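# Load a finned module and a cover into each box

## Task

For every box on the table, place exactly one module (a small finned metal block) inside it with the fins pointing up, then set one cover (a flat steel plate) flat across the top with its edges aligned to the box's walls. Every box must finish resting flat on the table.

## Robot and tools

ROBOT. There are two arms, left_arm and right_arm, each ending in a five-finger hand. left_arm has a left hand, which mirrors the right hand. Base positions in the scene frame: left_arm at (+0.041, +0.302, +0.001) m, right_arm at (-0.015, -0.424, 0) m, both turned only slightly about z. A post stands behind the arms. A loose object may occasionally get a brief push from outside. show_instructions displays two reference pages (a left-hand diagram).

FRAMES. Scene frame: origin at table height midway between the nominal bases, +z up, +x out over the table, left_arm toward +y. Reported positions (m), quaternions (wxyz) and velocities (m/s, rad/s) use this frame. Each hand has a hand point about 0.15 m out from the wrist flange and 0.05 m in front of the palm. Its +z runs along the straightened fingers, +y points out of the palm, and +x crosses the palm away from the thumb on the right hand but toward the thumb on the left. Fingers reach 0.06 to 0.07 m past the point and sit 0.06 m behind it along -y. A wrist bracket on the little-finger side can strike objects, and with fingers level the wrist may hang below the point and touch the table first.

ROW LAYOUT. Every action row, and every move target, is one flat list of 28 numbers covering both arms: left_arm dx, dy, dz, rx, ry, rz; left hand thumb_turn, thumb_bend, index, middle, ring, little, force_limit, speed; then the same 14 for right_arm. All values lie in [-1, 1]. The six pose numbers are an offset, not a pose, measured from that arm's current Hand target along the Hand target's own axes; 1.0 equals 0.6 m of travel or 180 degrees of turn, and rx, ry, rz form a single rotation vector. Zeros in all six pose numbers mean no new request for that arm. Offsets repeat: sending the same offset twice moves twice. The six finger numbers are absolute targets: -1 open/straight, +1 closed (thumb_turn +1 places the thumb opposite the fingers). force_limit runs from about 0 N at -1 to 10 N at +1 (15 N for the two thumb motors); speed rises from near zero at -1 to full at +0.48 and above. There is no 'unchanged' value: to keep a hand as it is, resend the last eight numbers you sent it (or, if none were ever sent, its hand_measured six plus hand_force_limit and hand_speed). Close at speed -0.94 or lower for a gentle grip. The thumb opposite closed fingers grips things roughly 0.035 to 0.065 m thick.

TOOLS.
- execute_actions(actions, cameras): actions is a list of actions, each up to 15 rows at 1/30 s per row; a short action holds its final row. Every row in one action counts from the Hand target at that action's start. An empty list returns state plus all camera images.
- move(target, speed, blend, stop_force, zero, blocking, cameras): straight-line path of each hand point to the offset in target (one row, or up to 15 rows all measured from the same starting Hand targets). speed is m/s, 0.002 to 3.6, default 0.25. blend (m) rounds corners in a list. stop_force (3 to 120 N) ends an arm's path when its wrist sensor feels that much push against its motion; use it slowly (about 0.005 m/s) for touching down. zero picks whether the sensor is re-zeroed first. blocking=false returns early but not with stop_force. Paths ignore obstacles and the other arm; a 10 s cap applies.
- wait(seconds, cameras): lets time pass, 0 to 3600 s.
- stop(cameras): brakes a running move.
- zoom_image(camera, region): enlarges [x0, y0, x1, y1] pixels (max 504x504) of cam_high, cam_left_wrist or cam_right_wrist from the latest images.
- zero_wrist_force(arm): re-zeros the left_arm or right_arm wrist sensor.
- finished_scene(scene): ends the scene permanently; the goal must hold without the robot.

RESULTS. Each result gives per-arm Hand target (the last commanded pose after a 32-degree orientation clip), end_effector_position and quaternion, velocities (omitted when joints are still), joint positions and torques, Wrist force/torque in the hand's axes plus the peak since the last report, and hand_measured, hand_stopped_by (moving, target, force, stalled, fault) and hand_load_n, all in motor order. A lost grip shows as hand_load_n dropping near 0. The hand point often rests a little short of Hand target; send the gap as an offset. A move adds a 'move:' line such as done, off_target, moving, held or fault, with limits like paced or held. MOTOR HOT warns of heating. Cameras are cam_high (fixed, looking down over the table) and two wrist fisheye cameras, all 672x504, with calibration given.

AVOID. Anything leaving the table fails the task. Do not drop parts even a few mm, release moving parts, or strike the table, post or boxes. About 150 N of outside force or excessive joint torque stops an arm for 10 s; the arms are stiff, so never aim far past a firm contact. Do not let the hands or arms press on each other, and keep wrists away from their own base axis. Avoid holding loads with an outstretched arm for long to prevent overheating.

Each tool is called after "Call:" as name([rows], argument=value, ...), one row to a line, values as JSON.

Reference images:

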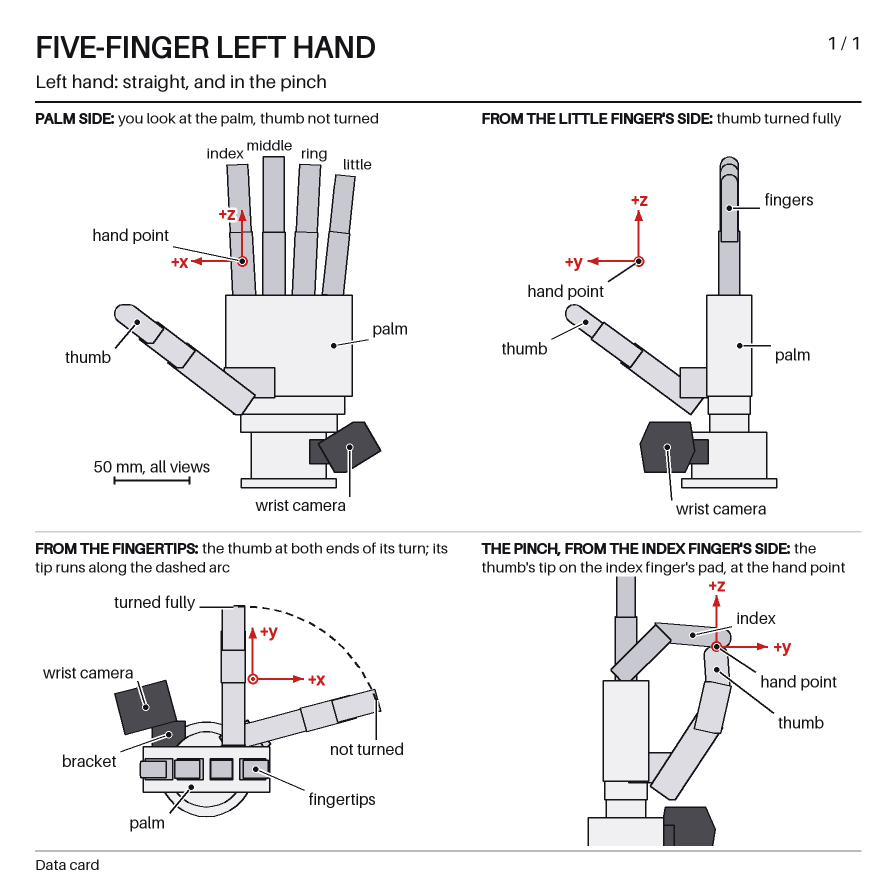

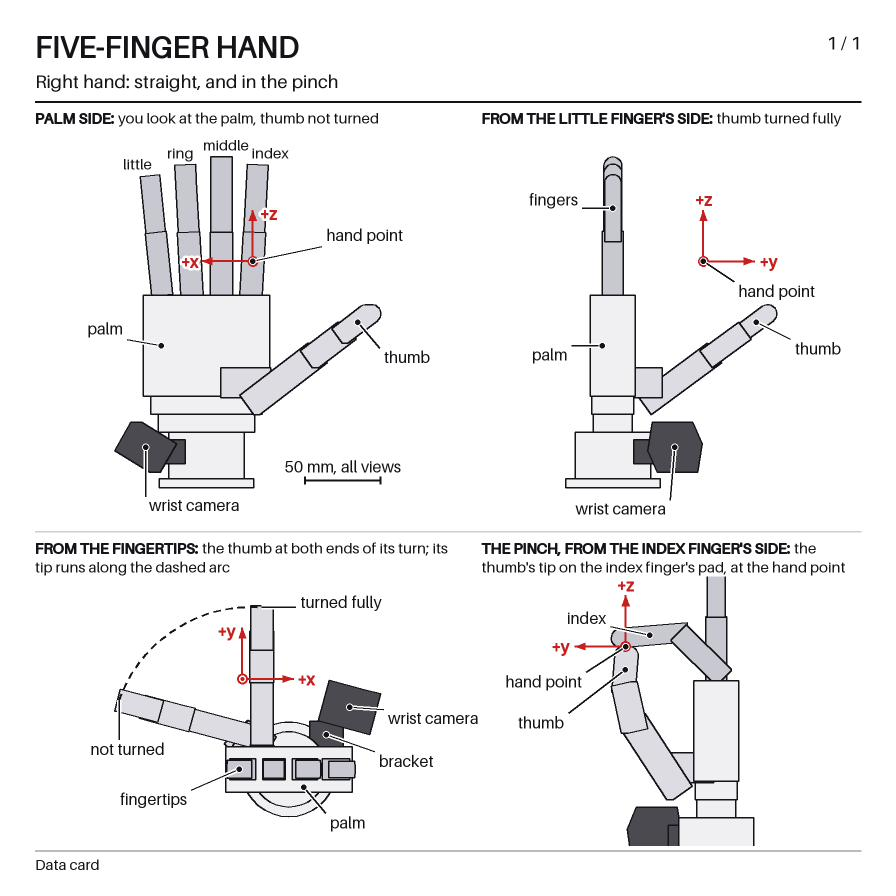

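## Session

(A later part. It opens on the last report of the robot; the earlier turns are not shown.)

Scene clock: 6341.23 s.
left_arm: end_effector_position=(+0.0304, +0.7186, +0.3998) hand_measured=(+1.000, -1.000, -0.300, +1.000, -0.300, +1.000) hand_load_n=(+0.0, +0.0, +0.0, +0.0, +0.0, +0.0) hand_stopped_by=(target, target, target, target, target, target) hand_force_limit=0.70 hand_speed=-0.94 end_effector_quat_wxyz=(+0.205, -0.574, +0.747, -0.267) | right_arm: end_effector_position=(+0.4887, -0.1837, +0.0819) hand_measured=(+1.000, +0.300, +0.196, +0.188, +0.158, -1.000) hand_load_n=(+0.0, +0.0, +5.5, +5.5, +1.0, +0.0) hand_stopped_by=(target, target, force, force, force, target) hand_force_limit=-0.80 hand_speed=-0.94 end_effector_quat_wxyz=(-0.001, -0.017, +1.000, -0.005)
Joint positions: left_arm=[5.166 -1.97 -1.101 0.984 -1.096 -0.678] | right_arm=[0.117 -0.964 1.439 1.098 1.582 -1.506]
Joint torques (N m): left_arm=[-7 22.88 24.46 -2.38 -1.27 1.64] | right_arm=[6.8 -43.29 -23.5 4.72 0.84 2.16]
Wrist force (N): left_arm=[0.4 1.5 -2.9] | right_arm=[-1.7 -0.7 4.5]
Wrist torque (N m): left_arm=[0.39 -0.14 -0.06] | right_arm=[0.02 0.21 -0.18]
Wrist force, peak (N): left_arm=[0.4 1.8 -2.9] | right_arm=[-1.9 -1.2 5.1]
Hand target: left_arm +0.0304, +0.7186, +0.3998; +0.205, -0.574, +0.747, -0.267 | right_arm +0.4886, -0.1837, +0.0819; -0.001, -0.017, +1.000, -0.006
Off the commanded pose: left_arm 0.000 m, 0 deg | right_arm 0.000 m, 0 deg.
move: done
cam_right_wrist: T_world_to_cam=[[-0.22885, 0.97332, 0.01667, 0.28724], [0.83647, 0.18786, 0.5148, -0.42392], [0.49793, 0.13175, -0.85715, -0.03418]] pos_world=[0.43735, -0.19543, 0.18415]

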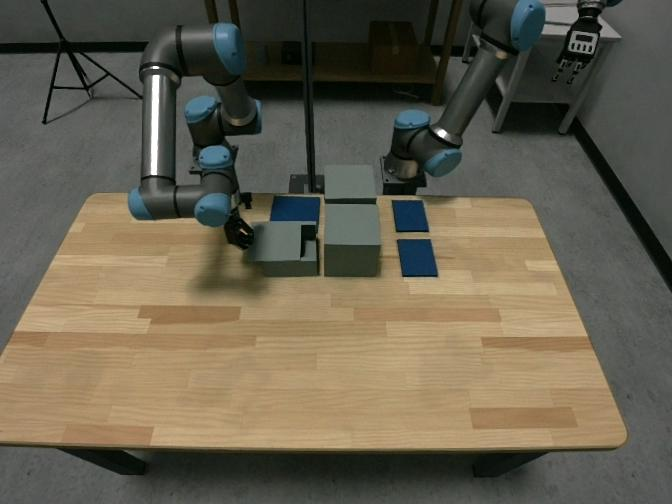

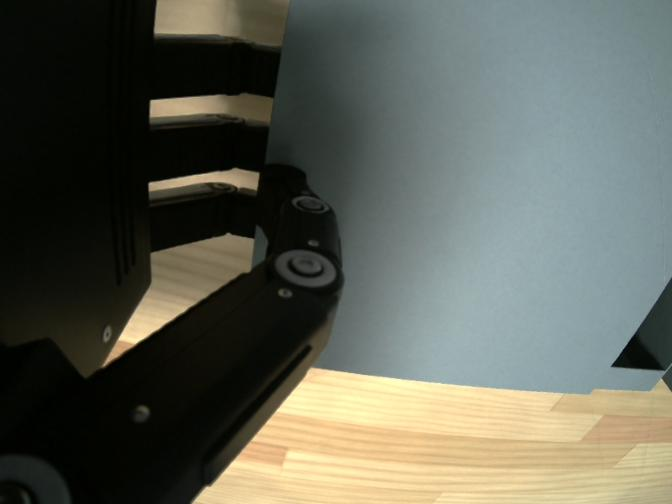

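Call:
move(target=[0,0,0,0,0,0,1,-1,-0.3,1,-0.3,1,0.7,-0.94,0,0,-0.0017,0,0.0039,0,1,0.3,0.3,0.3,0.3,-1,-0.8,-0.94], speed=0.012, cameras=["cam_high", "cam_right_wrist"])

Call:
zoom_image(camera="cam_right_wrist", region=[572, 350, 672, 410])

Call:
zoom_image(camera="cam_high", region=[286, 250, 322, 280])

Call:
zoom_image(camera="cam_high", region=[245, 250, 281, 280])

Call:
zoom_image(camera="cam_high", region=[286, 210, 322, 240])

Call:
zoom_image(camera="cam_high", region=[245, 210, 281, 240])

Scene clock: 6389.67 s.
left_arm: end_effector_position=(+0.0304, +0.7186, +0.3998) hand_measured=(+1.000, -1.000, -0.300, +1.000, -0.300, +1.000) hand_load_n=(+0.0, +0.0, +0.0, +0.0, +0.0, +0.0) hand_stopped_by=(target, target, target, target, target, target) hand_force_limit=0.70 hand_speed=-0.94 end_effector_quat_wxyz=(+0.205, -0.574, +0.747, -0.267) | right_arm: end_effector_position=(+0.4886, -0.1837, +0.0830) hand_measured=(+1.000, +0.300, +0.196, +0.188, +0.158, -1.000) hand_load_n=(+0.0, +0.5, +5.5, +5.5, +1.0, +0.0) hand_stopped_by=(target, target, force, force, force, target) hand_force_limit=-0.80 hand_speed=-0.94 end_effector_quat_wxyz=(-0.007, -0.017, +1.000, -0.006)
Joint positions: left_arm=[5.166 -1.97 -1.101 0.984 -1.096 -0.678] | right_arm=[0.116 -0.958 1.428 1.115 1.581 -1.506]
Joint torques (N m): left_arm=[-7.09 23.16 24.35 -2.49 -1.01 1.58] | right_arm=[-8.99 -32.55 -23.27 4.64 -1.46 -2.26]
Wrist force (N): left_arm=[0.2 1.1 -2.8] | right_arm=[-1.9 -0.8 4.9]
Wrist torque (N m): left_arm=[0.33 -0.11 -0.06] | right_arm=[-0.04 0.23 -0.20]
Wrist force, peak (N): left_arm=[0.3 1.5 -2.9] | right_arm=[-1.7 -1.1 5.3]
Hand target: left_arm +0.0304, +0.7186, +0.3998; +0.205, -0.574, +0.747, -0.267 | right_arm +0.4886, -0.1837, +0.0830; -0.007, -0.017, +1.000, -0.006
Off the commanded pose: left_arm 0.000 m, 0 deg | right_arm 0.000 m, 0 deg.
move: done
cam_right_wrist: T_world_to_cam=[[-0.22846, 0.97337, 0.01897, 0.2868], [0.84269, 0.18796, 0.50452, -0.42661], [0.48752, 0.13125, -0.86319, -0.02779]] pos_world=[0.43857, -0.19533, 0.1858]

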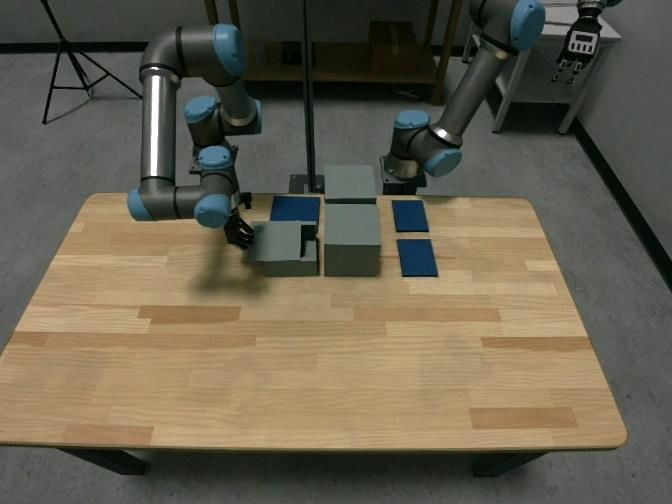

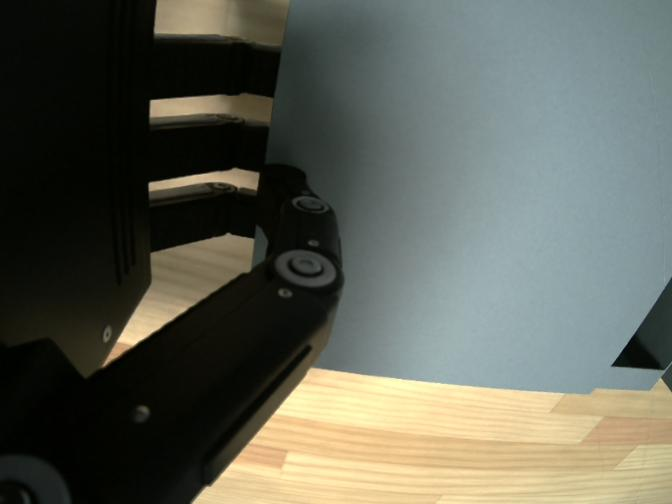

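Scaled by 5.040 from the camera's image (finer frame: 960x720).

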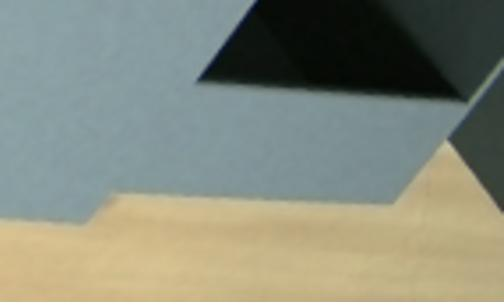

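Scaled by 14.000 from the camera's image (finer frame: 960x720).

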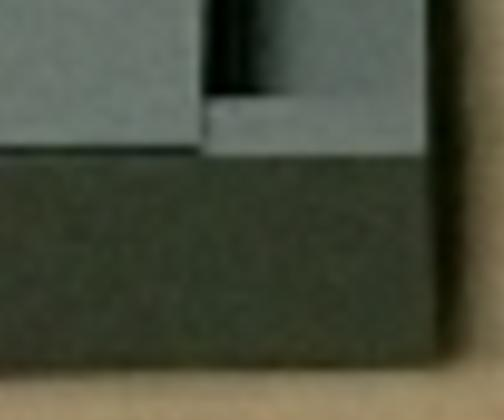

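Scaled by 14.000 from the camera's image (finer frame: 960x720).

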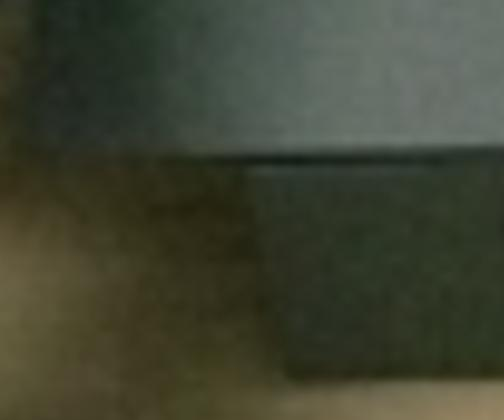

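Scaled by 14.000 from the camera's image (finer frame: 960x720).

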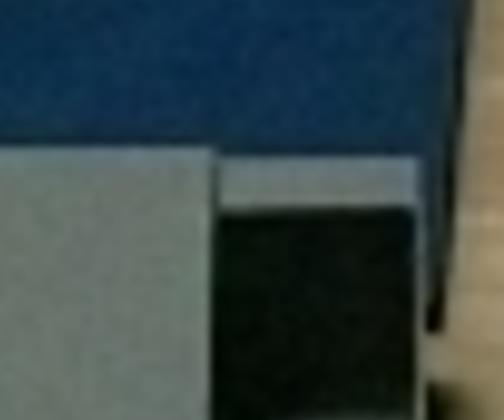

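Scaled by 14.000 from the camera's image (finer frame: 960x720).

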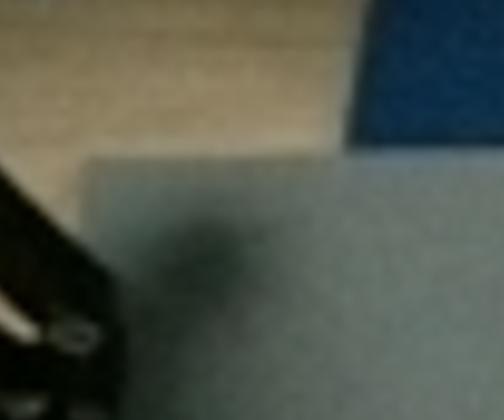

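Call:
move(target=[0,0,0,0,0,0,1,-1,-0.3,1,-0.3,1,0.7,-0.94,0,0,0.0038,0,0,-0.0012,1,0.3,0.3,0.3,0.3,-1,-0.8,-0.94], speed=0.006, cameras=[])

Call:
move(target=[0,0,0,0,0,0,1,-1,-0.3,1,-0.3,1,0.7,-0.94,0,0,0.0008,0,0,0,1,0.3,0.3,0.3,0.3,-1,-0.8,-0.94], speed=0.004, cameras=[])

Scene clock: 6426.67 s.
left_arm: end_effector_position=(+0.0304, +0.7186, +0.3998) hand_measured=(+1.000, -1.000, -0.300, +1.000, -0.300, +1.000) hand_load_n=(+0.0, +0.0, +0.0, +0.0, +0.0, +0.0) hand_stopped_by=(target, target, target, target, target, target) hand_force_limit=0.70 hand_speed=-0.94 end_effector_quat_wxyz=(+0.205, -0.574, +0.747, -0.267) | right_arm: end_effector_position=(+0.4886, -0.1837, +0.0808) hand_measured=(+1.000, +0.300, +0.196, +0.188, +0.158, -1.000) hand_load_n=(+0.0, +0.0, +5.5, +5.0, +0.5, +0.0) hand_stopped_by=(target, target, force, force, force, target) hand_force_limit=-0.80 hand_speed=-0.94 end_effector_quat_wxyz=(-0.007, -0.019, +1.000, -0.006)
Joint positions: left_arm=[5.166 -1.97 -1.101 0.984 -1.096 -0.678] | right_arm=[0.116 -0.955 1.43 1.111 1.581 -1.51]
Joint torques (N m): left_arm=[-7.13 22.89 24.57 -2.43 -1.16 1.7] | right_arm=[-8.15 -32.82 -9.62 0.38 -1.18 -2.17]
Wrist force (N): left_arm=[0.3 1.5 -2.6] | right_arm=[-1.7 -1.0 4.5]
Wrist torque (N m): left_arm=[0.37 -0.12 -0.06] | right_arm=[-0.04 0.21 -0.07]
Wrist force, peak (N): left_arm=[0.3 1.6 -2.9] | right_arm=[-2.0 -1.0 5.0]
Hand target: left_arm +0.0304, +0.7186, +0.3998; +0.205, -0.574, +0.747, -0.267 | right_arm +0.4886, -0.1837, +0.0807; -0.007, -0.019, +1.000, -0.006
Off the commanded pose: left_arm 0.000 m, 0 deg | right_arm 0.000 m, 0 deg.
move: done

Scene clock: 6427.17 s.
left_arm: end_effector_position=(+0.0304, +0.7186, +0.3998) hand_measured=(+1.000, -1.000, -0.300, +1.000, -0.300, +1.000) hand_load_n=(+0.0, +0.0, +0.0, +0.0, +0.0, +0.0) hand_stopped_by=(target, target, target, target, target, target) hand_force_limit=0.70 hand_speed=-0.94 end_effector_quat_wxyz=(+0.205, -0.574, +0.747, -0.267) | right_arm: end_effector_position=(+0.4886, -0.1837, +0.0802) hand_measured=(+1.000, +0.300, +0.196, +0.188, +0.158, -1.000) hand_load_n=(+0.0, +0.0, +5.5, +5.5, +0.5, +0.0) hand_stopped_by=(target, target, force, force, force, target) hand_force_limit=-0.80 hand_speed=-0.94 end_effector_quat_wxyz=(-0.007, -0.019, +1.000, -0.006)
Joint positions: left_arm=[5.166 -1.97 -1.101 0.984 -1.096 -0.678] | right_arm=[0.116 -0.955 1.43 1.11 1.581 -1.51]
Joint torques (N m): left_arm=[-7.21 22.89 24.18 -2.44 -1.18 1.76] | right_arm=[-8.09 -32.04 -9.38 0.34 -0.97 -2.41]
Wrist force (N): left_arm=[0.2 1.7 -2.6] | right_arm=[-1.6 -0.9 4.5]
Wrist torque (N m): left_arm=[0.40 -0.10 -0.07] | right_arm=[-0.04 0.19 -0.07]
Wrist force, peak (N): left_arm=[0.1 1.6 -2.8] | right_arm=[-1.5 -0.9 5.1]
Hand target: left_arm +0.0304, +0.7186, +0.3998; +0.205, -0.574, +0.747, -0.267 | right_arm +0.4886, -0.1837, +0.0802; -0.007, -0.019, +1.000, -0.006
Off the commanded pose: left_arm 0.000 m, 0 deg | right_arm 0.000 m, 0 deg.
move: done

Call:
move(target=[0,0,0,0,0,0,1,-1,-0.3,1,-0.3,1,0.7,-0.94,0,0,0.0008,0,0,0,1,0.3,0.3,0.3,0.3,-1,-0.8,-0.94], speed=0.004, cameras=["cam_high", "cam_right_wrist"])

Call:
zoom_image(camera="cam_right_wrist", region=[572, 350, 672, 410])

Call:
zoom_image(camera="cam_high", region=[286, 250, 322, 280])

Call:
zoom_image(camera="cam_high", region=[245, 250, 281, 280])

Call:
zoom_image(camera="cam_high", region=[286, 210, 322, 240])

Scene clock: 6442.57 s.
left_arm: end_effector_position=(+0.0304, +0.7186, +0.3998) hand_measured=(+1.000, -1.000, -0.300, +1.000, -0.300, +1.000) hand_load_n=(+0.0, +0.0, +0.0, +0.5, +0.0, +0.0) hand_stopped_by=(target, target, target, target, target, target) hand_force_limit=0.70 hand_speed=-0.94 end_effector_quat_wxyz=(+0.205, -0.574, +0.747, -0.267) | right_arm: end_effector_position=(+0.4886, -0.1837, +0.0797) hand_measured=(+1.000, +0.300, +0.196, +0.188, +0.158, -1.000) hand_load_n=(+0.0, +0.0, +5.5, +5.0, +0.5, +0.5) hand_stopped_by=(target, target, force, force, force, target) hand_force_limit=-0.80 hand_speed=-0.94 end_effector_quat_wxyz=(-0.007, -0.019, +1.000, -0.006)
Joint positions: left_arm=[5.166 -1.97 -1.101 0.984 -1.096 -0.678] | right_arm=[0.116 -0.954 1.431 1.109 1.581 -1.51]
Joint torques (N m): left_arm=[-7.64 22.64 24.23 -2.29 -1.21 1.74] | right_arm=[-8.11 -32.33 -10.2 0.39 0.35 -2.18]
Wrist force (N): left_arm=[0.1 1.5 -2.6] | right_arm=[-1.8 -1.0 5.0]
Wrist torque (N m): left_arm=[0.37 -0.08 -0.07] | right_arm=[-0.08 0.19 -0.07]
Wrist force, peak (N): left_arm=[0.2 1.5 -3.0] | right_arm=[-2.2 -0.9 5.0]
Hand target: left_arm +0.0304, +0.7186, +0.3998; +0.205, -0.574, +0.747, -0.267 | right_arm +0.4886, -0.1837, +0.0797; -0.007, -0.019, +1.000, -0.006
Off the commanded pose: left_arm 0.000 m, 0 deg | right_arm 0.000 m, 0 deg.
move: done
cam_right_wrist: T_world_to_cam=[[-0.23218, 0.97249, 0.01904, 0.28859], [0.84203, 0.19116, 0.50443, -0.424], [0.48691, 0.13315, -0.86325, -0.02986]] pos_world=[0.43856, -0.19562, 0.1826]

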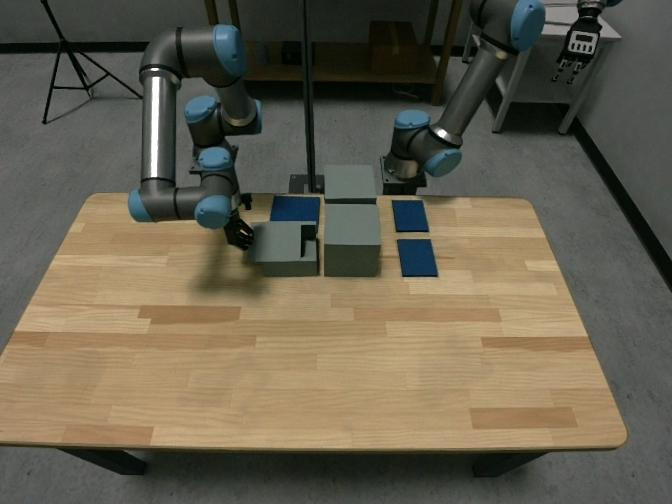

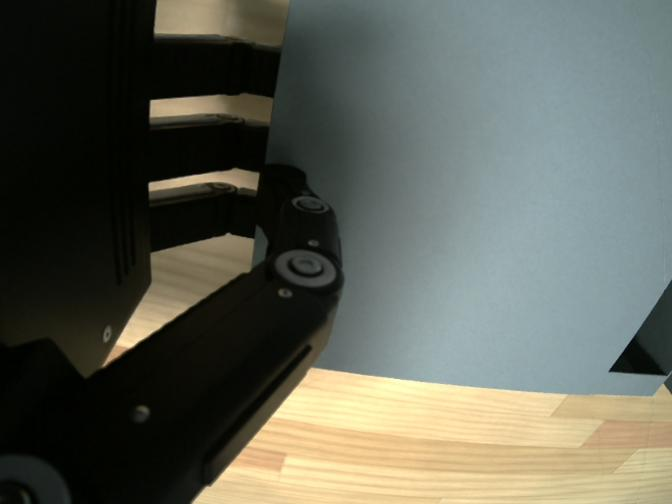

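Scaled by 5.040 from the camera's image (finer frame: 960x720).

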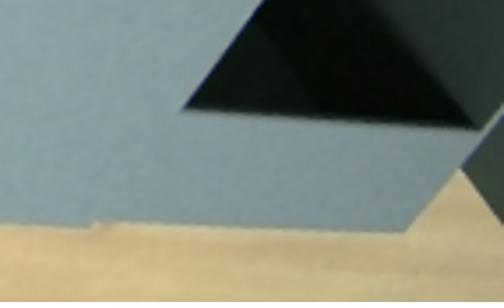

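Scaled by 14.000 from the camera's image (finer frame: 960x720).

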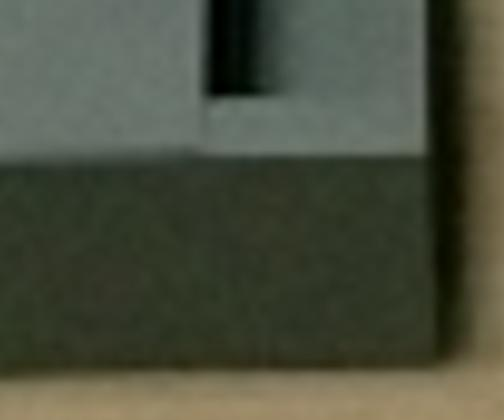

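Scaled by 14.000 from the camera's image (finer frame: 960x720).

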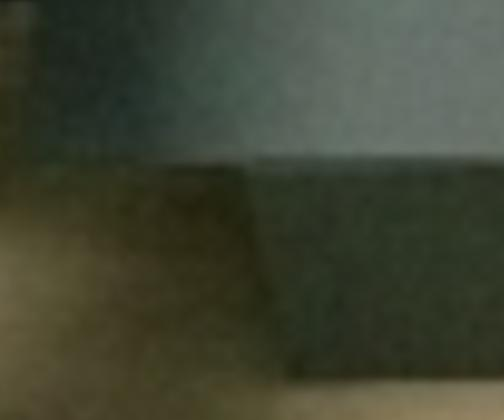

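Scaled by 14.000 from the camera's image (finer frame: 960x720).

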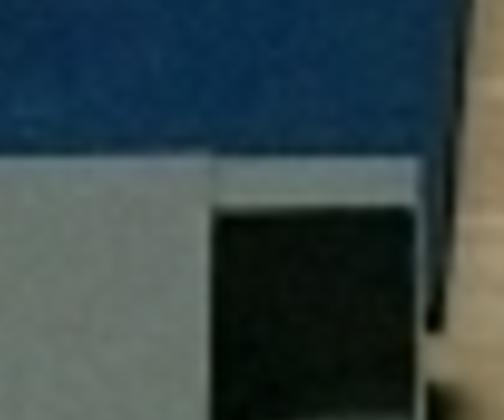

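Call:
move(target=[0,0,0,0,0,0,1,-1,-0.3,1,-0.3,1,0.7,-0.94,-0.0005,0,0,0,0,0,1,0.3,0.3,0.3,0.3,-1,-0.8,-0.94], speed=0.004, cameras=[])

Call:
move(target=[0,0,0,0,0,0,1,-1,-0.3,1,-0.3,1,0.7,-0.94,0,0,0.0008,0,0,0,1,0.3,0.3,0.3,0.3,-1,-0.8,-0.94], speed=0.004, cameras=["cam_high", "cam_right_wrist"])

Call:
zoom_image(camera="cam_right_wrist", region=[572, 350, 672, 410])

Call:
zoom_image(camera="cam_high", region=[286, 250, 322, 280])

Call:
zoom_image(camera="cam_high", region=[286, 210, 322, 240])

Scene clock: 6456.23 s.
left_arm: end_effector_position=(+0.0304, +0.7186, +0.3998) hand_measured=(+1.000, -1.000, -0.300, +1.000, -0.300, +1.000) hand_load_n=(+0.0, +0.0, +0.0, +0.0, +0.0, +0.0) hand_stopped_by=(target, target, target, target, target, target) hand_force_limit=0.70 hand_speed=-0.94 end_effector_quat_wxyz=(+0.205, -0.574, +0.747, -0.267) | right_arm: end_effector_position=(+0.4889, -0.1837, +0.0797) hand_measured=(+1.000, +0.300, +0.196, +0.188, +0.158, -1.000) hand_load_n=(+0.5, +0.5, +5.5, +5.0, +0.5, +0.0) hand_stopped_by=(target, target, force, force, force, target) hand_force_limit=-0.80 hand_speed=-0.94 end_effector_quat_wxyz=(-0.007, -0.019, +1.000, -0.006)
Joint positions: left_arm=[5.166 -1.97 -1.101 0.984 -1.096 -0.678] | right_arm=[0.116 -0.953 1.43 1.109 1.581 -1.51]
Joint torques (N m): left_arm=[-7.6 23.06 24.74 -2.43 -1.22 1.75] | right_arm=[-7.69 -32.23 -23.4 4.85 0.86 -2.3]
Wrist force (N): left_arm=[0.3 1.4 -2.8] | right_arm=[-1.8 -0.9 4.9]
Wrist torque (N m): left_arm=[0.37 -0.12 -0.06] | right_arm=[-0.06 0.21 -0.09]
Wrist force, peak (N): left_arm=[0.3 1.6 -2.9] | right_arm=[-2.1 -1.0 4.9]
Hand target: left_arm +0.0304, +0.7186, +0.3998; +0.205, -0.574, +0.747, -0.267 | right_arm +0.4889, -0.1837, +0.0797; -0.007, -0.019, +1.000, -0.006
Off the commanded pose: left_arm 0.000 m, 0 deg | right_arm 0.000 m, 0 deg.
move: done

Scene clock: 6456.73 s.
left_arm: end_effector_position=(+0.0304, +0.7186, +0.3998) hand_measured=(+1.000, -1.000, -0.300, +1.000, -0.300, +1.000) hand_load_n=(+0.0, +0.0, +0.0, +0.0, +0.0, +0.5) hand_stopped_by=(target, target, target, target, target, target) hand_force_limit=0.70 hand_speed=-0.94 end_effector_quat_wxyz=(+0.205, -0.574, +0.747, -0.267) | right_arm: end_effector_position=(+0.4889, -0.1837, +0.0792) hand_measured=(+1.000, +0.300, +0.196, +0.188, +0.158, -1.000) hand_load_n=(+0.0, +0.0, +5.5, +5.0, +0.5, +0.0) hand_stopped_by=(target, target, force, force, force, target) hand_force_limit=-0.80 hand_speed=-0.94 end_effector_quat_wxyz=(-0.007, -0.019, +1.000, -0.006)
Joint positions: left_arm=[5.166 -1.97 -1.101 0.984 -1.096 -0.678] | right_arm=[0.116 -0.953 1.43 1.108 1.581 -1.51]
Joint torques (N m): left_arm=[-7.05 22.78 24.32 -2.45 -1.23 1.56] | right_arm=[-8.2 -32.16 -9.21 0.3 0.72 -2.27]
Wrist force (N): left_arm=[0.3 1.5 -2.9] | right_arm=[-2.0 -0.5 4.2]
Wrist torque (N m): left_arm=[0.39 -0.13 -0.06] | right_arm=[0.02 0.23 -0.07]
Wrist force, peak (N): left_arm=[0.3 1.5 -2.9] | right_arm=[-1.9 -1.1 4.9]
Hand target: left_arm +0.0304, +0.7186, +0.3998; +0.205, -0.574, +0.747, -0.267 | right_arm +0.4889, -0.1837, +0.0792; -0.007, -0.019, +1.000, -0.006
Off the commanded pose: left_arm 0.000 m, 0 deg | right_arm 0.000 m, 0 deg.
move: done
cam_right_wrist: T_world_to_cam=[[-0.23218, 0.97249, 0.01904, 0.28867], [0.84203, 0.19116, 0.50443, -0.424], [0.48691, 0.13315, -0.86325, -0.03044]] pos_world=[0.43887, -0.19562, 0.1821]

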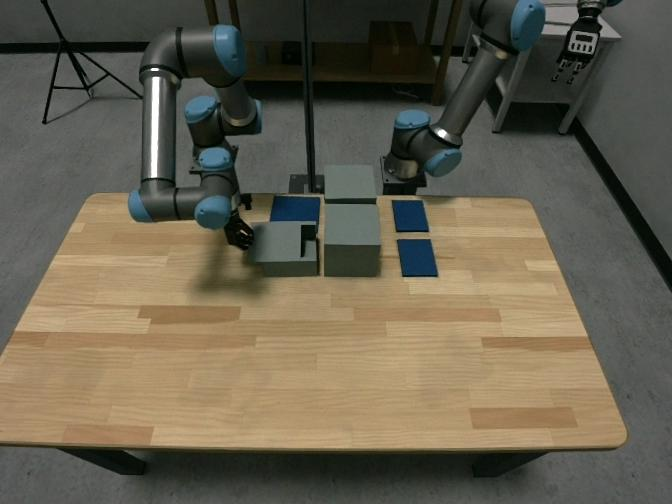

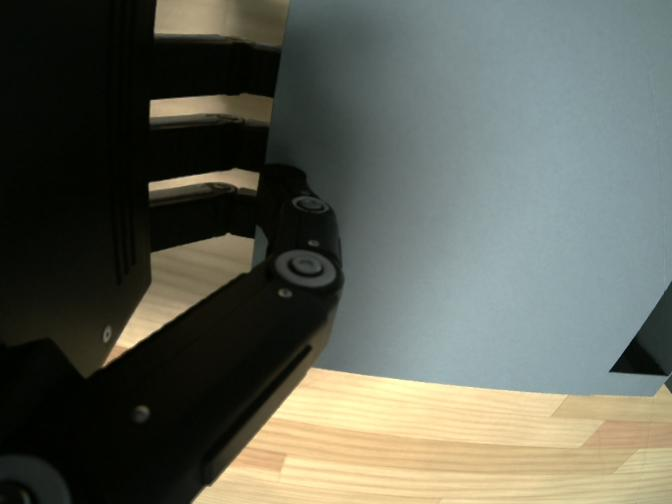

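Scaled by 5.040 from the camera's image (finer frame: 960x720).

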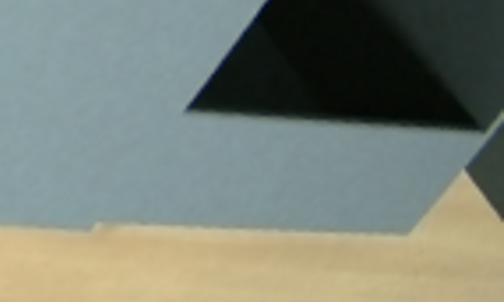

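Scaled by 14.000 from the camera's image (finer frame: 960x720).

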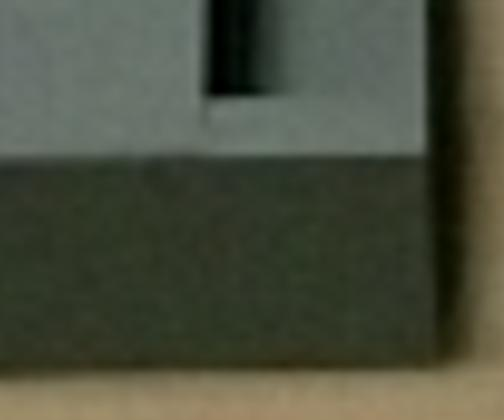

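Scaled by 14.000 from the camera's image (finer frame: 960x720).

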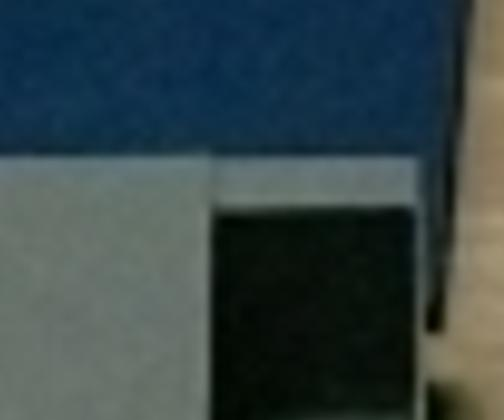

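Call:
move(target=[0,0,0,0,0,0,1,-1,-0.3,1,-0.3,1,0.7,-0.94,0,0,0,0,0,0,1,0.3,0.08,0.08,0.08,-1,-0.8,-0.9], speed=0.01, cameras=["cam_high", "cam_right_wrist"])

Call:
zoom_image(camera="cam_high", region=[240, 210, 330, 280])

Scene clock: 6470.63 s.
left_arm: end_effector_position=(+0.0304, +0.7186, +0.3998) hand_measured=(+1.000, -1.000, -0.300, +1.000, -0.300, +1.000) hand_load_n=(+0.0, +0.0, +0.0, +0.0, +0.0, +0.0) hand_stopped_by=(target, target, target, target, target, target) hand_force_limit=0.70 hand_speed=-0.94 end_effector_quat_wxyz=(+0.205, -0.574, +0.747, -0.267) | right_arm: end_effector_position=(+0.4889, -0.1837, +0.0792) hand_measured=(+1.000, +0.300, +0.080, +0.080, +0.080, -1.000) hand_load_n=(+0.0, +0.0, +0.0, +0.0, +0.0, +0.0) hand_stopped_by=(target, target, target, target, target, target) hand_force_limit=-0.80 hand_speed=-0.90 end_effector_quat_wxyz=(-0.007, -0.019, +1.000, -0.006)
Joint positions: left_arm=[5.166 -1.97 -1.101 0.984 -1.096 -0.678] | right_arm=[0.116 -0.953 1.43 1.108 1.581 -1.51]
Joint torques (N m): left_arm=[-7.3 23.41 24.44 -2.51 -1.16 1.68] | right_arm=[-7.58 -31.54 -9.34 0.52 0.74 -2.38]
Wrist force (N): left_arm=[0.1 1.6 -2.6] | right_arm=[-1.7 -0.2 0.0]
Wrist torque (N m): left_arm=[0.39 -0.08 -0.08] | right_arm=[0.01 0.29 -0.06]
Wrist force, peak (N): left_arm=[0.3 1.6 -3.0] | right_arm=[-2.3 -0.9 4.4]
Hand target: left_arm +0.0304, +0.7186, +0.3998; +0.205, -0.574, +0.747, -0.267 | right_arm +0.4889, -0.1837, +0.0792; -0.007, -0.019, +1.000, -0.006
Off the commanded pose: left_arm 0.000 m, 0 deg | right_arm 0.000 m, 0 deg.
move: done
cam_right_wrist: T_world_to_cam=[[-0.23218, 0.97249, 0.01904, 0.28867], [0.84203, 0.19116, 0.50443, -0.424], [0.48691, 0.13315, -0.86325, -0.03044]] pos_world=[0.43887, -0.19562, 0.1821]

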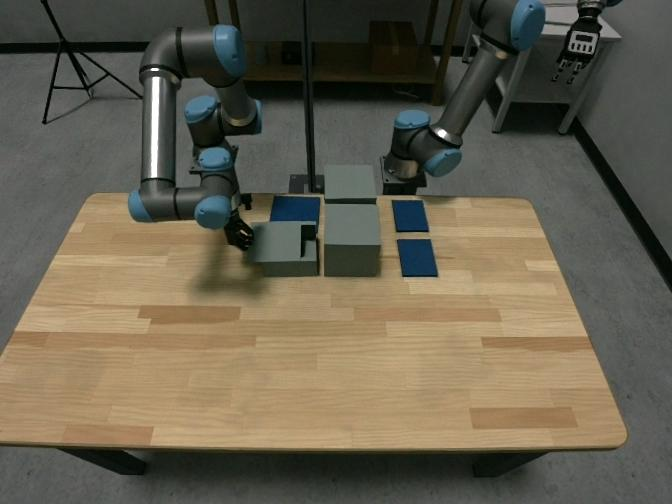

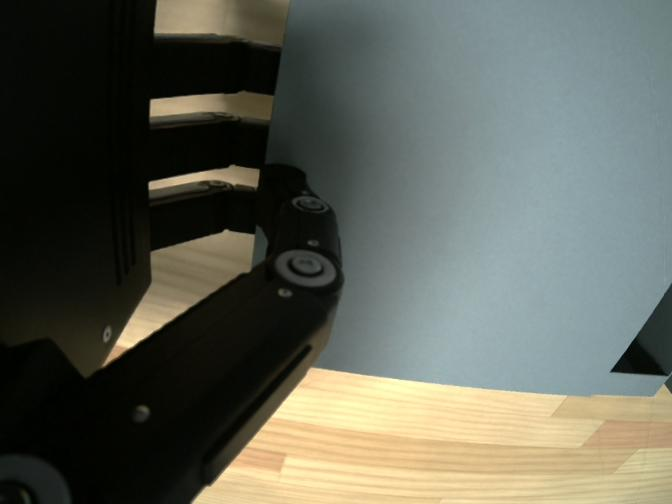

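Scaled by 5.600 from the camera's image (finer frame: 960x720).

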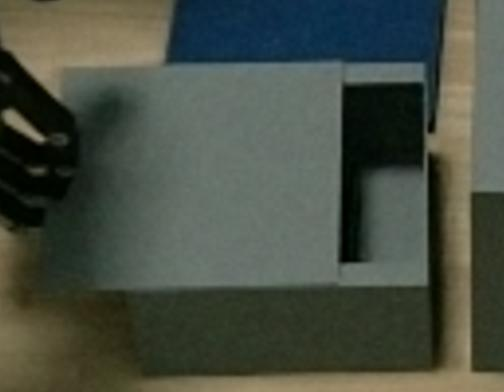

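Call:
move(target=[0,0,0,0,0,0,1,-1,-0.3,1,-0.3,1,0.7,-0.94,0,0,-0.0045,0,0,0,1,0.3,0.08,0.08,0.08,-1,-0.8,-0.9], speed=0.01, cameras=[])

Call:
move(target=[0,0,0,0,0,0,1,-1,-0.3,1,-0.3,1,0.7,-0.94,0,0,0,0,0,0,0,0.3,0.08,0.08,0.08,-1,-0.8,-0.85], speed=0.01, cameras=["cam_right_wrist"])

Scene clock: 6479.13 s.
left_arm: end_effector_position=(+0.0304, +0.7186, +0.3998) hand_measured=(+1.000, -1.000, -0.300, +1.000, -0.300, +1.000) hand_load_n=(+0.0, +0.0, +0.0, +0.0, +0.0, +0.0) hand_stopped_by=(target, target, target, target, target, target) hand_force_limit=0.70 hand_speed=-0.94 end_effector_quat_wxyz=(+0.205, -0.574, +0.747, -0.267) | right_arm: end_effector_position=(+0.4889, -0.1837, +0.0819) hand_measured=(+1.000, +0.300, +0.080, +0.080, +0.080, -1.000) hand_load_n=(+0.0, +0.5, +0.0, +0.0, +0.0, +0.0) hand_stopped_by=(target, target, target, target, target, target) hand_force_limit=-0.80 hand_speed=-0.90 end_effector_quat_wxyz=(-0.007, -0.019, +1.000, -0.006)
Joint positions: left_arm=[5.166 -1.97 -1.101 0.984 -1.096 -0.678] | right_arm=[0.116 -0.956 1.428 1.114 1.581 -1.51]
Joint torques (N m): left_arm=[-7.5 22.67 23.85 -2.36 -1.16 1.61] | right_arm=[-0.78 -42.62 -22.35 4.68 0.35 -0.64]
Wrist force (N): left_arm=[0.2 1.7 -2.8] | right_arm=[-1.7 -0.1 2.3]
Wrist torque (N m): left_arm=[0.41 -0.11 -0.07] | right_arm=[-0.02 0.24 -0.05]
Wrist force, peak (N): left_arm=[0.1 1.8 -2.9] | right_arm=[-1.9 -0.7 2.3]
Hand target: left_arm +0.0304, +0.7186, +0.3998; +0.205, -0.574, +0.747, -0.267 | right_arm +0.4889, -0.1837, +0.0819; -0.007, -0.019, +1.000, -0.006
Off the commanded pose: left_arm 0.000 m, 0 deg | right_arm 0.000 m, 0 deg.
move: done

Scene clock: 6482.83 s.
left_arm: end_effector_position=(+0.0304, +0.7186, +0.3998) hand_measured=(+1.000, -1.000, -0.300, +1.000, -0.300, +1.000) hand_load_n=(+0.0, +0.0, +0.0, +0.0, +0.0, +0.0) hand_stopped_by=(target, target, target, target, target, target) hand_force_limit=0.70 hand_speed=-0.94 end_effector_quat_wxyz=(+0.205, -0.574, +0.747, -0.267) | right_arm: end_effector_position=(+0.4889, -0.1837, +0.0819) hand_measured=(+0.000, +0.300, +0.080, +0.080, +0.080, -1.000) hand_load_n=(+0.0, +0.0, +0.5, +0.0, +0.0, +0.0) hand_stopped_by=(target, target, target, target, target, target) hand_force_limit=-0.80 hand_speed=-0.85 end_effector_quat_wxyz=(-0.007, -0.019, +1.000, -0.006)
Joint positions: left_arm=[5.166 -1.97 -1.101 0.984 -1.096 -0.678] | right_arm=[0.116 -0.956 1.427 1.114 1.581 -1.51]
Joint torques (N m): left_arm=[-6.91 22.98 24.74 -2.38 -1.23 1.63] | right_arm=[7.24 -42.91 -22.4 4.39 0.09 1.46]
Wrist force (N): left_arm=[0.1 1.6 -2.7] | right_arm=[-1.7 -0.4 2.4]
Wrist torque (N m): left_arm=[0.40 -0.09 -0.07] | right_arm=[-0.07 0.24 -0.06]
Wrist force, peak (N): left_arm=[0.1 1.6 -2.9] | right_arm=[-2.0 -0.4 2.6]
Hand target: left_arm +0.0304, +0.7186, +0.3998; +0.205, -0.574, +0.747, -0.267 | right_arm +0.4889, -0.1837, +0.0819; -0.007, -0.019, +1.000, -0.006
Off the commanded pose: left_arm 0.000 m, 0 deg | right_arm 0.000 m, 0 deg.
move: done
cam_right_wrist: T_world_to_cam=[[-0.23218, 0.97249, 0.01904, 0.28852], [0.84203, 0.19116, 0.50443, -0.42538], [0.48691, 0.13315, -0.86325, -0.02812]] pos_world=[0.43887, -0.19552, 0.1848]

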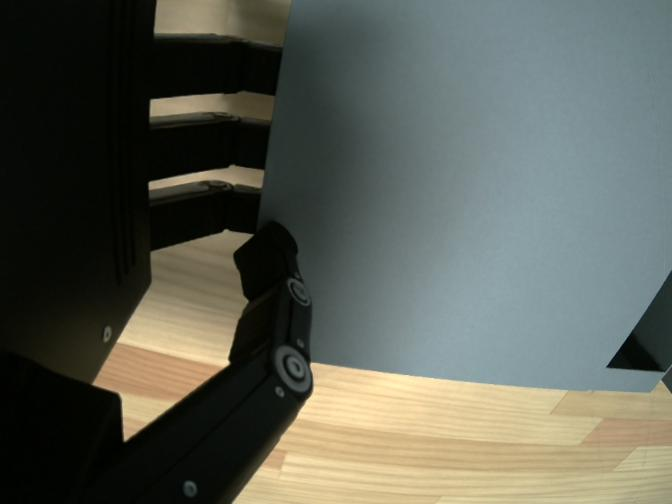

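Call:
move(target=[0,0,0,0,0,0,1,-1,-0.3,1,-0.3,1,0.7,-0.94,0,0,0,0,0,0,-1,0.3,0.08,0.08,0.08,-1,-0.8,-0.5], speed=0.01, cameras=[])

Call:
move([
  [0,0,0,0,0,0,1,-1,-0.3,1,-0.3,1,0.7,-0.94,0,0,0.0045,0,0,0,-1,0.3,0.08,0.08,0.08,-1,-0.8,-0.5],
  [0,0,0,0,0,0,1,-1,-0.3,1,-0.3,1,0.7,-0.94,0,-0.1,0.0045,0,0,0,-1,0.3,0.08,0.08,0.08,-1,-0.8,-0.5],
], speed=[0.01, 0.04], cameras=["cam_high", "cam_right_wrist"])

Call:
zoom_image(camera="cam_high", region=[240, 210, 330, 280])

Scene clock: 6496.20 s.
left_arm: end_effector_position=(+0.0304, +0.7186, +0.3998) hand_measured=(+1.000, -1.000, -0.300, +1.000, -0.300, +1.000) hand_load_n=(+0.0, +0.0, +0.0, +0.0, +0.0, +0.0) hand_stopped_by=(target, target, target, target, target, target) hand_force_limit=0.70 hand_speed=-0.94 end_effector_quat_wxyz=(+0.205, -0.574, +0.747, -0.267) | right_arm: end_effector_position=(+0.4889, -0.1837, +0.0819) hand_measured=(-1.000, +0.300, +0.080, +0.080, +0.080, -1.000) hand_load_n=(+0.0, +0.0, +0.5, +0.0, +0.5, +0.0) hand_stopped_by=(target, target, target, target, target, target) hand_force_limit=-0.80 hand_speed=-0.50 end_effector_quat_wxyz=(-0.007, -0.019, +1.000, -0.006)
Joint positions: left_arm=[5.166 -1.97 -1.101 0.984 -1.096 -0.678] | right_arm=[0.116 -0.956 1.427 1.114 1.581 -1.51]
Joint torques (N m): left_arm=[-6.85 23.1 24.29 -2.45 -1.2 1.57] | right_arm=[7.35 -43.34 -22.6 4.44 -0.46 1.46]
Wrist force (N): left_arm=[0.3 1.6 -3.0] | right_arm=[-1.7 -0.3 2.4]
Wrist torque (N m): left_arm=[0.42 -0.13 -0.07] | right_arm=[-0.06 0.26 -0.06]
Wrist force, peak (N): left_arm=[0.3 1.6 -3.0] | right_arm=[-2.0 -0.5 2.7]
Hand target: left_arm +0.0304, +0.7186, +0.3998; +0.205, -0.574, +0.747, -0.267 | right_arm +0.4889, -0.1837, +0.0819; -0.007, -0.019, +1.000, -0.006
Off the commanded pose: left_arm 0.000 m, 0 deg | right_arm 0.000 m, 0 deg.
move: done

Scene clock: 6498.50 s.
left_arm: end_effector_position=(+0.0304, +0.7186, +0.3998) hand_measured=(+1.000, -1.000, -0.300, +1.000, -0.300, +1.000) hand_load_n=(+0.0, +0.0, +0.0, +0.0, +0.0, +0.0) hand_stopped_by=(target, target, target, target, target, target) hand_force_limit=0.70 hand_speed=-0.94 end_effector_quat_wxyz=(+0.205, -0.574, +0.747, -0.267) | right_arm: end_effector_position=(+0.4912, -0.2436, +0.0799) hand_measured=(-1.000, +0.300, +0.080, +0.080, +0.080, -1.000) hand_load_n=(+0.0, +0.0, +0.0, +0.0, +0.0, +0.0) hand_stopped_by=(target, target, target, target, target, target) hand_force_limit=-0.80 hand_speed=-0.50 end_effector_quat_wxyz=(-0.007, -0.019, +1.000, -0.006)
Joint positions: left_arm=[5.166 -1.97 -1.101 0.984 -1.096 -0.678] | right_arm=[-0.007 -0.988 1.488 1.085 1.583 -1.633]
Joint torques (N m): left_arm=[-7.81 22.71 23.99 -2.46 -1.3 1.61] | right_arm=[-8.43 -40.52 -9.71 0.19 0.51 -2.14]
Wrist force (N): left_arm=[0.2 1.5 -2.7] | right_arm=[-1.7 -0.4 2.4]
Wrist torque (N m): left_arm=[0.38 -0.11 -0.07] | right_arm=[-0.09 0.25 -0.05]
Wrist force, peak (N): left_arm=[0.4 1.5 -2.9] | right_arm=[-2.0 -0.5 2.4]
Hand target: left_arm +0.0304, +0.7186, +0.3998; +0.205, -0.574, +0.747, -0.267 | right_arm +0.4912, -0.2437, +0.0799; -0.007, -0.019, +1.000, -0.006
Off the commanded pose: left_arm 0.000 m, 0 deg | right_arm 0.000 m, 0 deg.
move: done
cam_right_wrist: T_world_to_cam=[[-0.23214, 0.9725, 0.01896, 0.34744], [0.84204, 0.19116, 0.50441, -0.41479], [0.48691, 0.13305, -0.86326, -0.02309]] pos_world=[0.44116, -0.25552, 0.1827]

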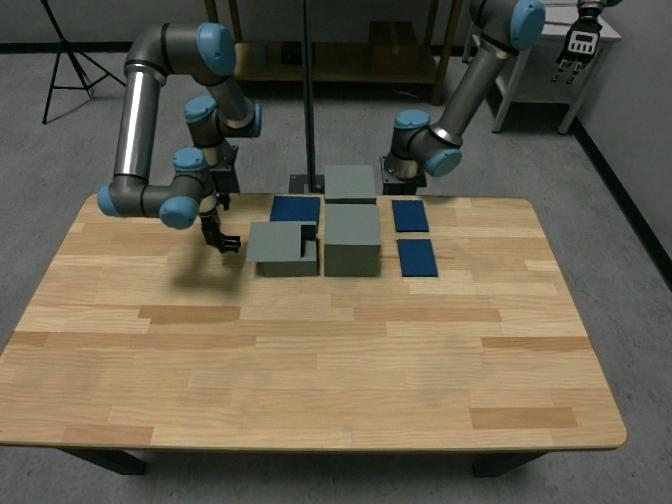

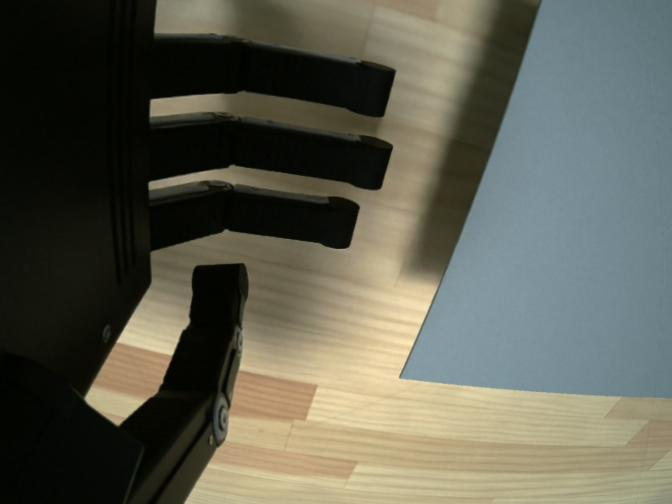

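Scaled by 5.600 from the camera's image (finer frame: 960x720).

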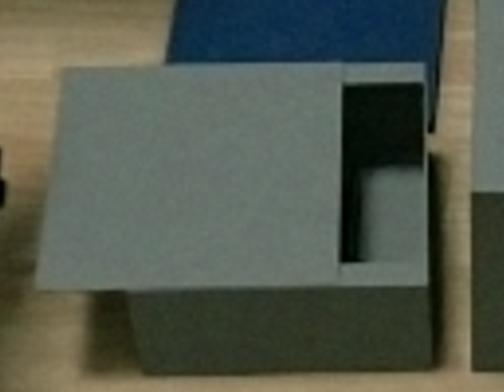

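Call:
zoom_image(camera="cam_high", region=[240, 250, 276, 280])

Call:
zoom_image(camera="cam_high", region=[286, 250, 322, 280])

Call:
zoom_image(camera="cam_high", region=[286, 210, 322, 240])

Call:
zoom_image(camera="cam_high", region=[240, 210, 276, 240])

Scaled by 14.000 from the camera's image (finer frame: 960x720).

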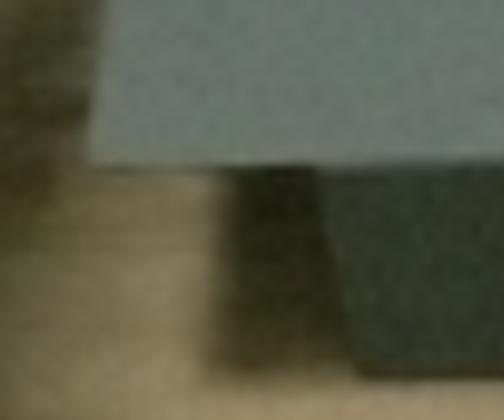

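Scaled by 14.000 from the camera's image (finer frame: 960x720).

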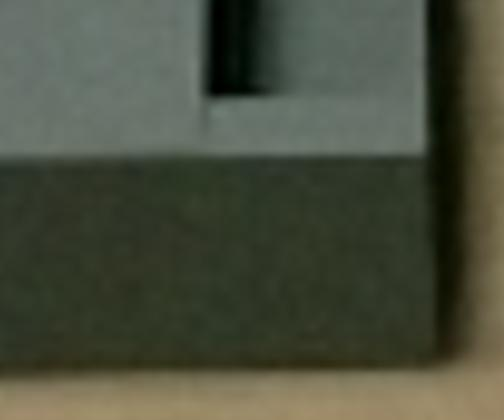

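Scaled by 14.000 from the camera's image (finer frame: 960x720).

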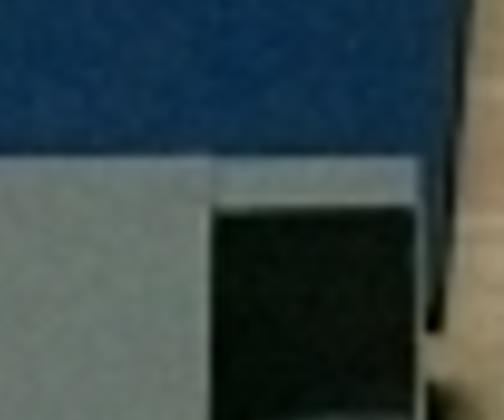

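Scaled by 14.000 from the camera's image (finer frame: 960x720).

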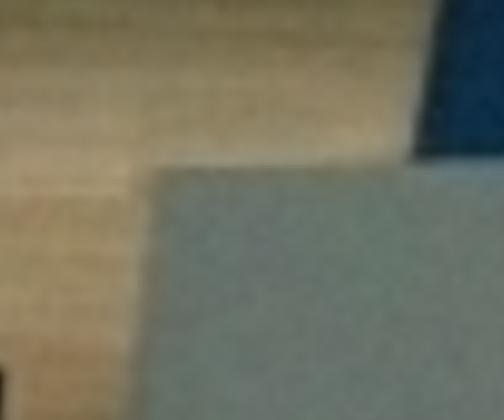

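Call:
move(target=[0,0,0,0,0,0,1,-1,-0.3,1,-0.3,1,0.7,-0.94,0,0,-0.125,0,0,0,-1,0.3,0.08,0.08,0.08,-1,-0.8,-0.5], speed=0.08, cameras=[])

Call:
move(target=[0,0,0,0,0,0,1,-1,-0.3,1,-0.3,1,0.7,-0.94,0,0,0,-0.0036,-0.0039,-0.0017,-1,-1,-1,-1,-1,-1,-0.8,0.2], speed=0.08, cameras=[])

Scene clock: 6548.13 s.
left_arm: end_effector_position=(+0.0304, +0.7186, +0.3998) hand_measured=(+1.000, -1.000, -0.300, +1.000, -0.300, +1.000) hand_load_n=(+0.0, +0.0, +0.0, +0.0, +0.0, +0.0) hand_stopped_by=(target, target, target, target, target, target) hand_force_limit=0.70 hand_speed=-0.94 end_effector_quat_wxyz=(+0.205, -0.574, +0.747, -0.267) | right_arm: end_effector_position=(+0.4922, -0.2428, +0.1548) hand_measured=(-1.000, +0.300, +0.080, +0.080, +0.080, -1.000) hand_load_n=(+0.0, +0.0, +0.0, +0.0, +0.0, +0.0) hand_stopped_by=(target, target, target, target, target, target) hand_force_limit=-0.80 hand_speed=-0.50 end_effector_quat_wxyz=(-0.007, -0.019, +1.000, -0.006)
Joint positions: left_arm=[5.166 -1.97 -1.101 0.984 -1.096 -0.678] | right_arm=[-0.006 -1.057 1.39 1.251 1.582 -1.632]
Joint torques (N m): left_arm=[-7.76 22.89 24.35 -2.36 -1.03 1.61] | right_arm=[7.64 -40.08 -23.69 4.32 0.8 2.06]
Wrist force (N): left_arm=[0.1 1.5 -2.7] | right_arm=[-1.5 -0.3 2.5]
Wrist torque (N m): left_arm=[0.38 -0.09 -0.08] | right_arm=[-0.08 0.22 -0.13]
Wrist force, peak (N): left_arm=[0.1 1.7 -2.9] | right_arm=[-1.8 -0.3 2.7]
Hand target: left_arm +0.0304, +0.7186, +0.3998; +0.205, -0.574, +0.747, -0.267 | right_arm +0.4922, -0.2428, +0.1549; -0.007, -0.019, +1.000, -0.006
Off the commanded pose: left_arm 0.000 m, 0 deg | right_arm 0.000 m, 0 deg.
move: done

Scene clock: 6549.17 s.
left_arm: end_effector_position=(+0.0304, +0.7186, +0.3998) hand_measured=(+1.000, -1.000, -0.300, +1.000, -0.300, +1.000) hand_load_n=(+0.0, +0.0, +0.0, +0.0, +0.0, +0.0) hand_stopped_by=(target, target, target, target, target, target) hand_force_limit=0.70 hand_speed=-0.94 end_effector_quat_wxyz=(+0.205, -0.574, +0.747, -0.267) | right_arm: end_effector_position=(+0.4922, -0.2428, +0.1549) hand_measured=(-1.000, -1.000, -1.000, -1.000, -1.000, -1.000) hand_load_n=(+0.0, +0.0, +0.0, +0.0, +0.0, +0.0) hand_stopped_by=(target, target, target, target, target, target) hand_force_limit=-0.80 hand_speed=0.20 end_effector_quat_wxyz=(-0.001, -0.022, +1.000, +0.000)
Joint positions: left_arm=[5.166 -1.97 -1.101 0.984 -1.096 -0.678] | right_arm=[-0.012 -1.065 1.402 1.236 1.571 -1.644]
Joint torques (N m): left_arm=[-6.8 23.24 23.4 -2.41 -1.2 1.56] | right_arm=[-8.6 -40.35 -11.13 0.21 -1.2 -2.28]
Wrist force (N): left_arm=[0.3 1.4 -2.6] | right_arm=[-1.7 -0.3 2.3]
Wrist torque (N m): left_arm=[0.36 -0.12 -0.06] | right_arm=[-0.06 0.25 -0.03]
Wrist force, peak (N): left_arm=[0.4 1.6 -2.8] | right_arm=[-2.0 -0.2 2.4]
Hand target: left_arm +0.0304, +0.7186, +0.3998; +0.205, -0.574, +0.747, -0.267 | right_arm +0.4922, -0.2428, +0.1549; -0.001, -0.022, +1.000, +0.000
Off the commanded pose: left_arm 0.000 m, 0 deg | right_arm 0.000 m, 0 deg.
move: done


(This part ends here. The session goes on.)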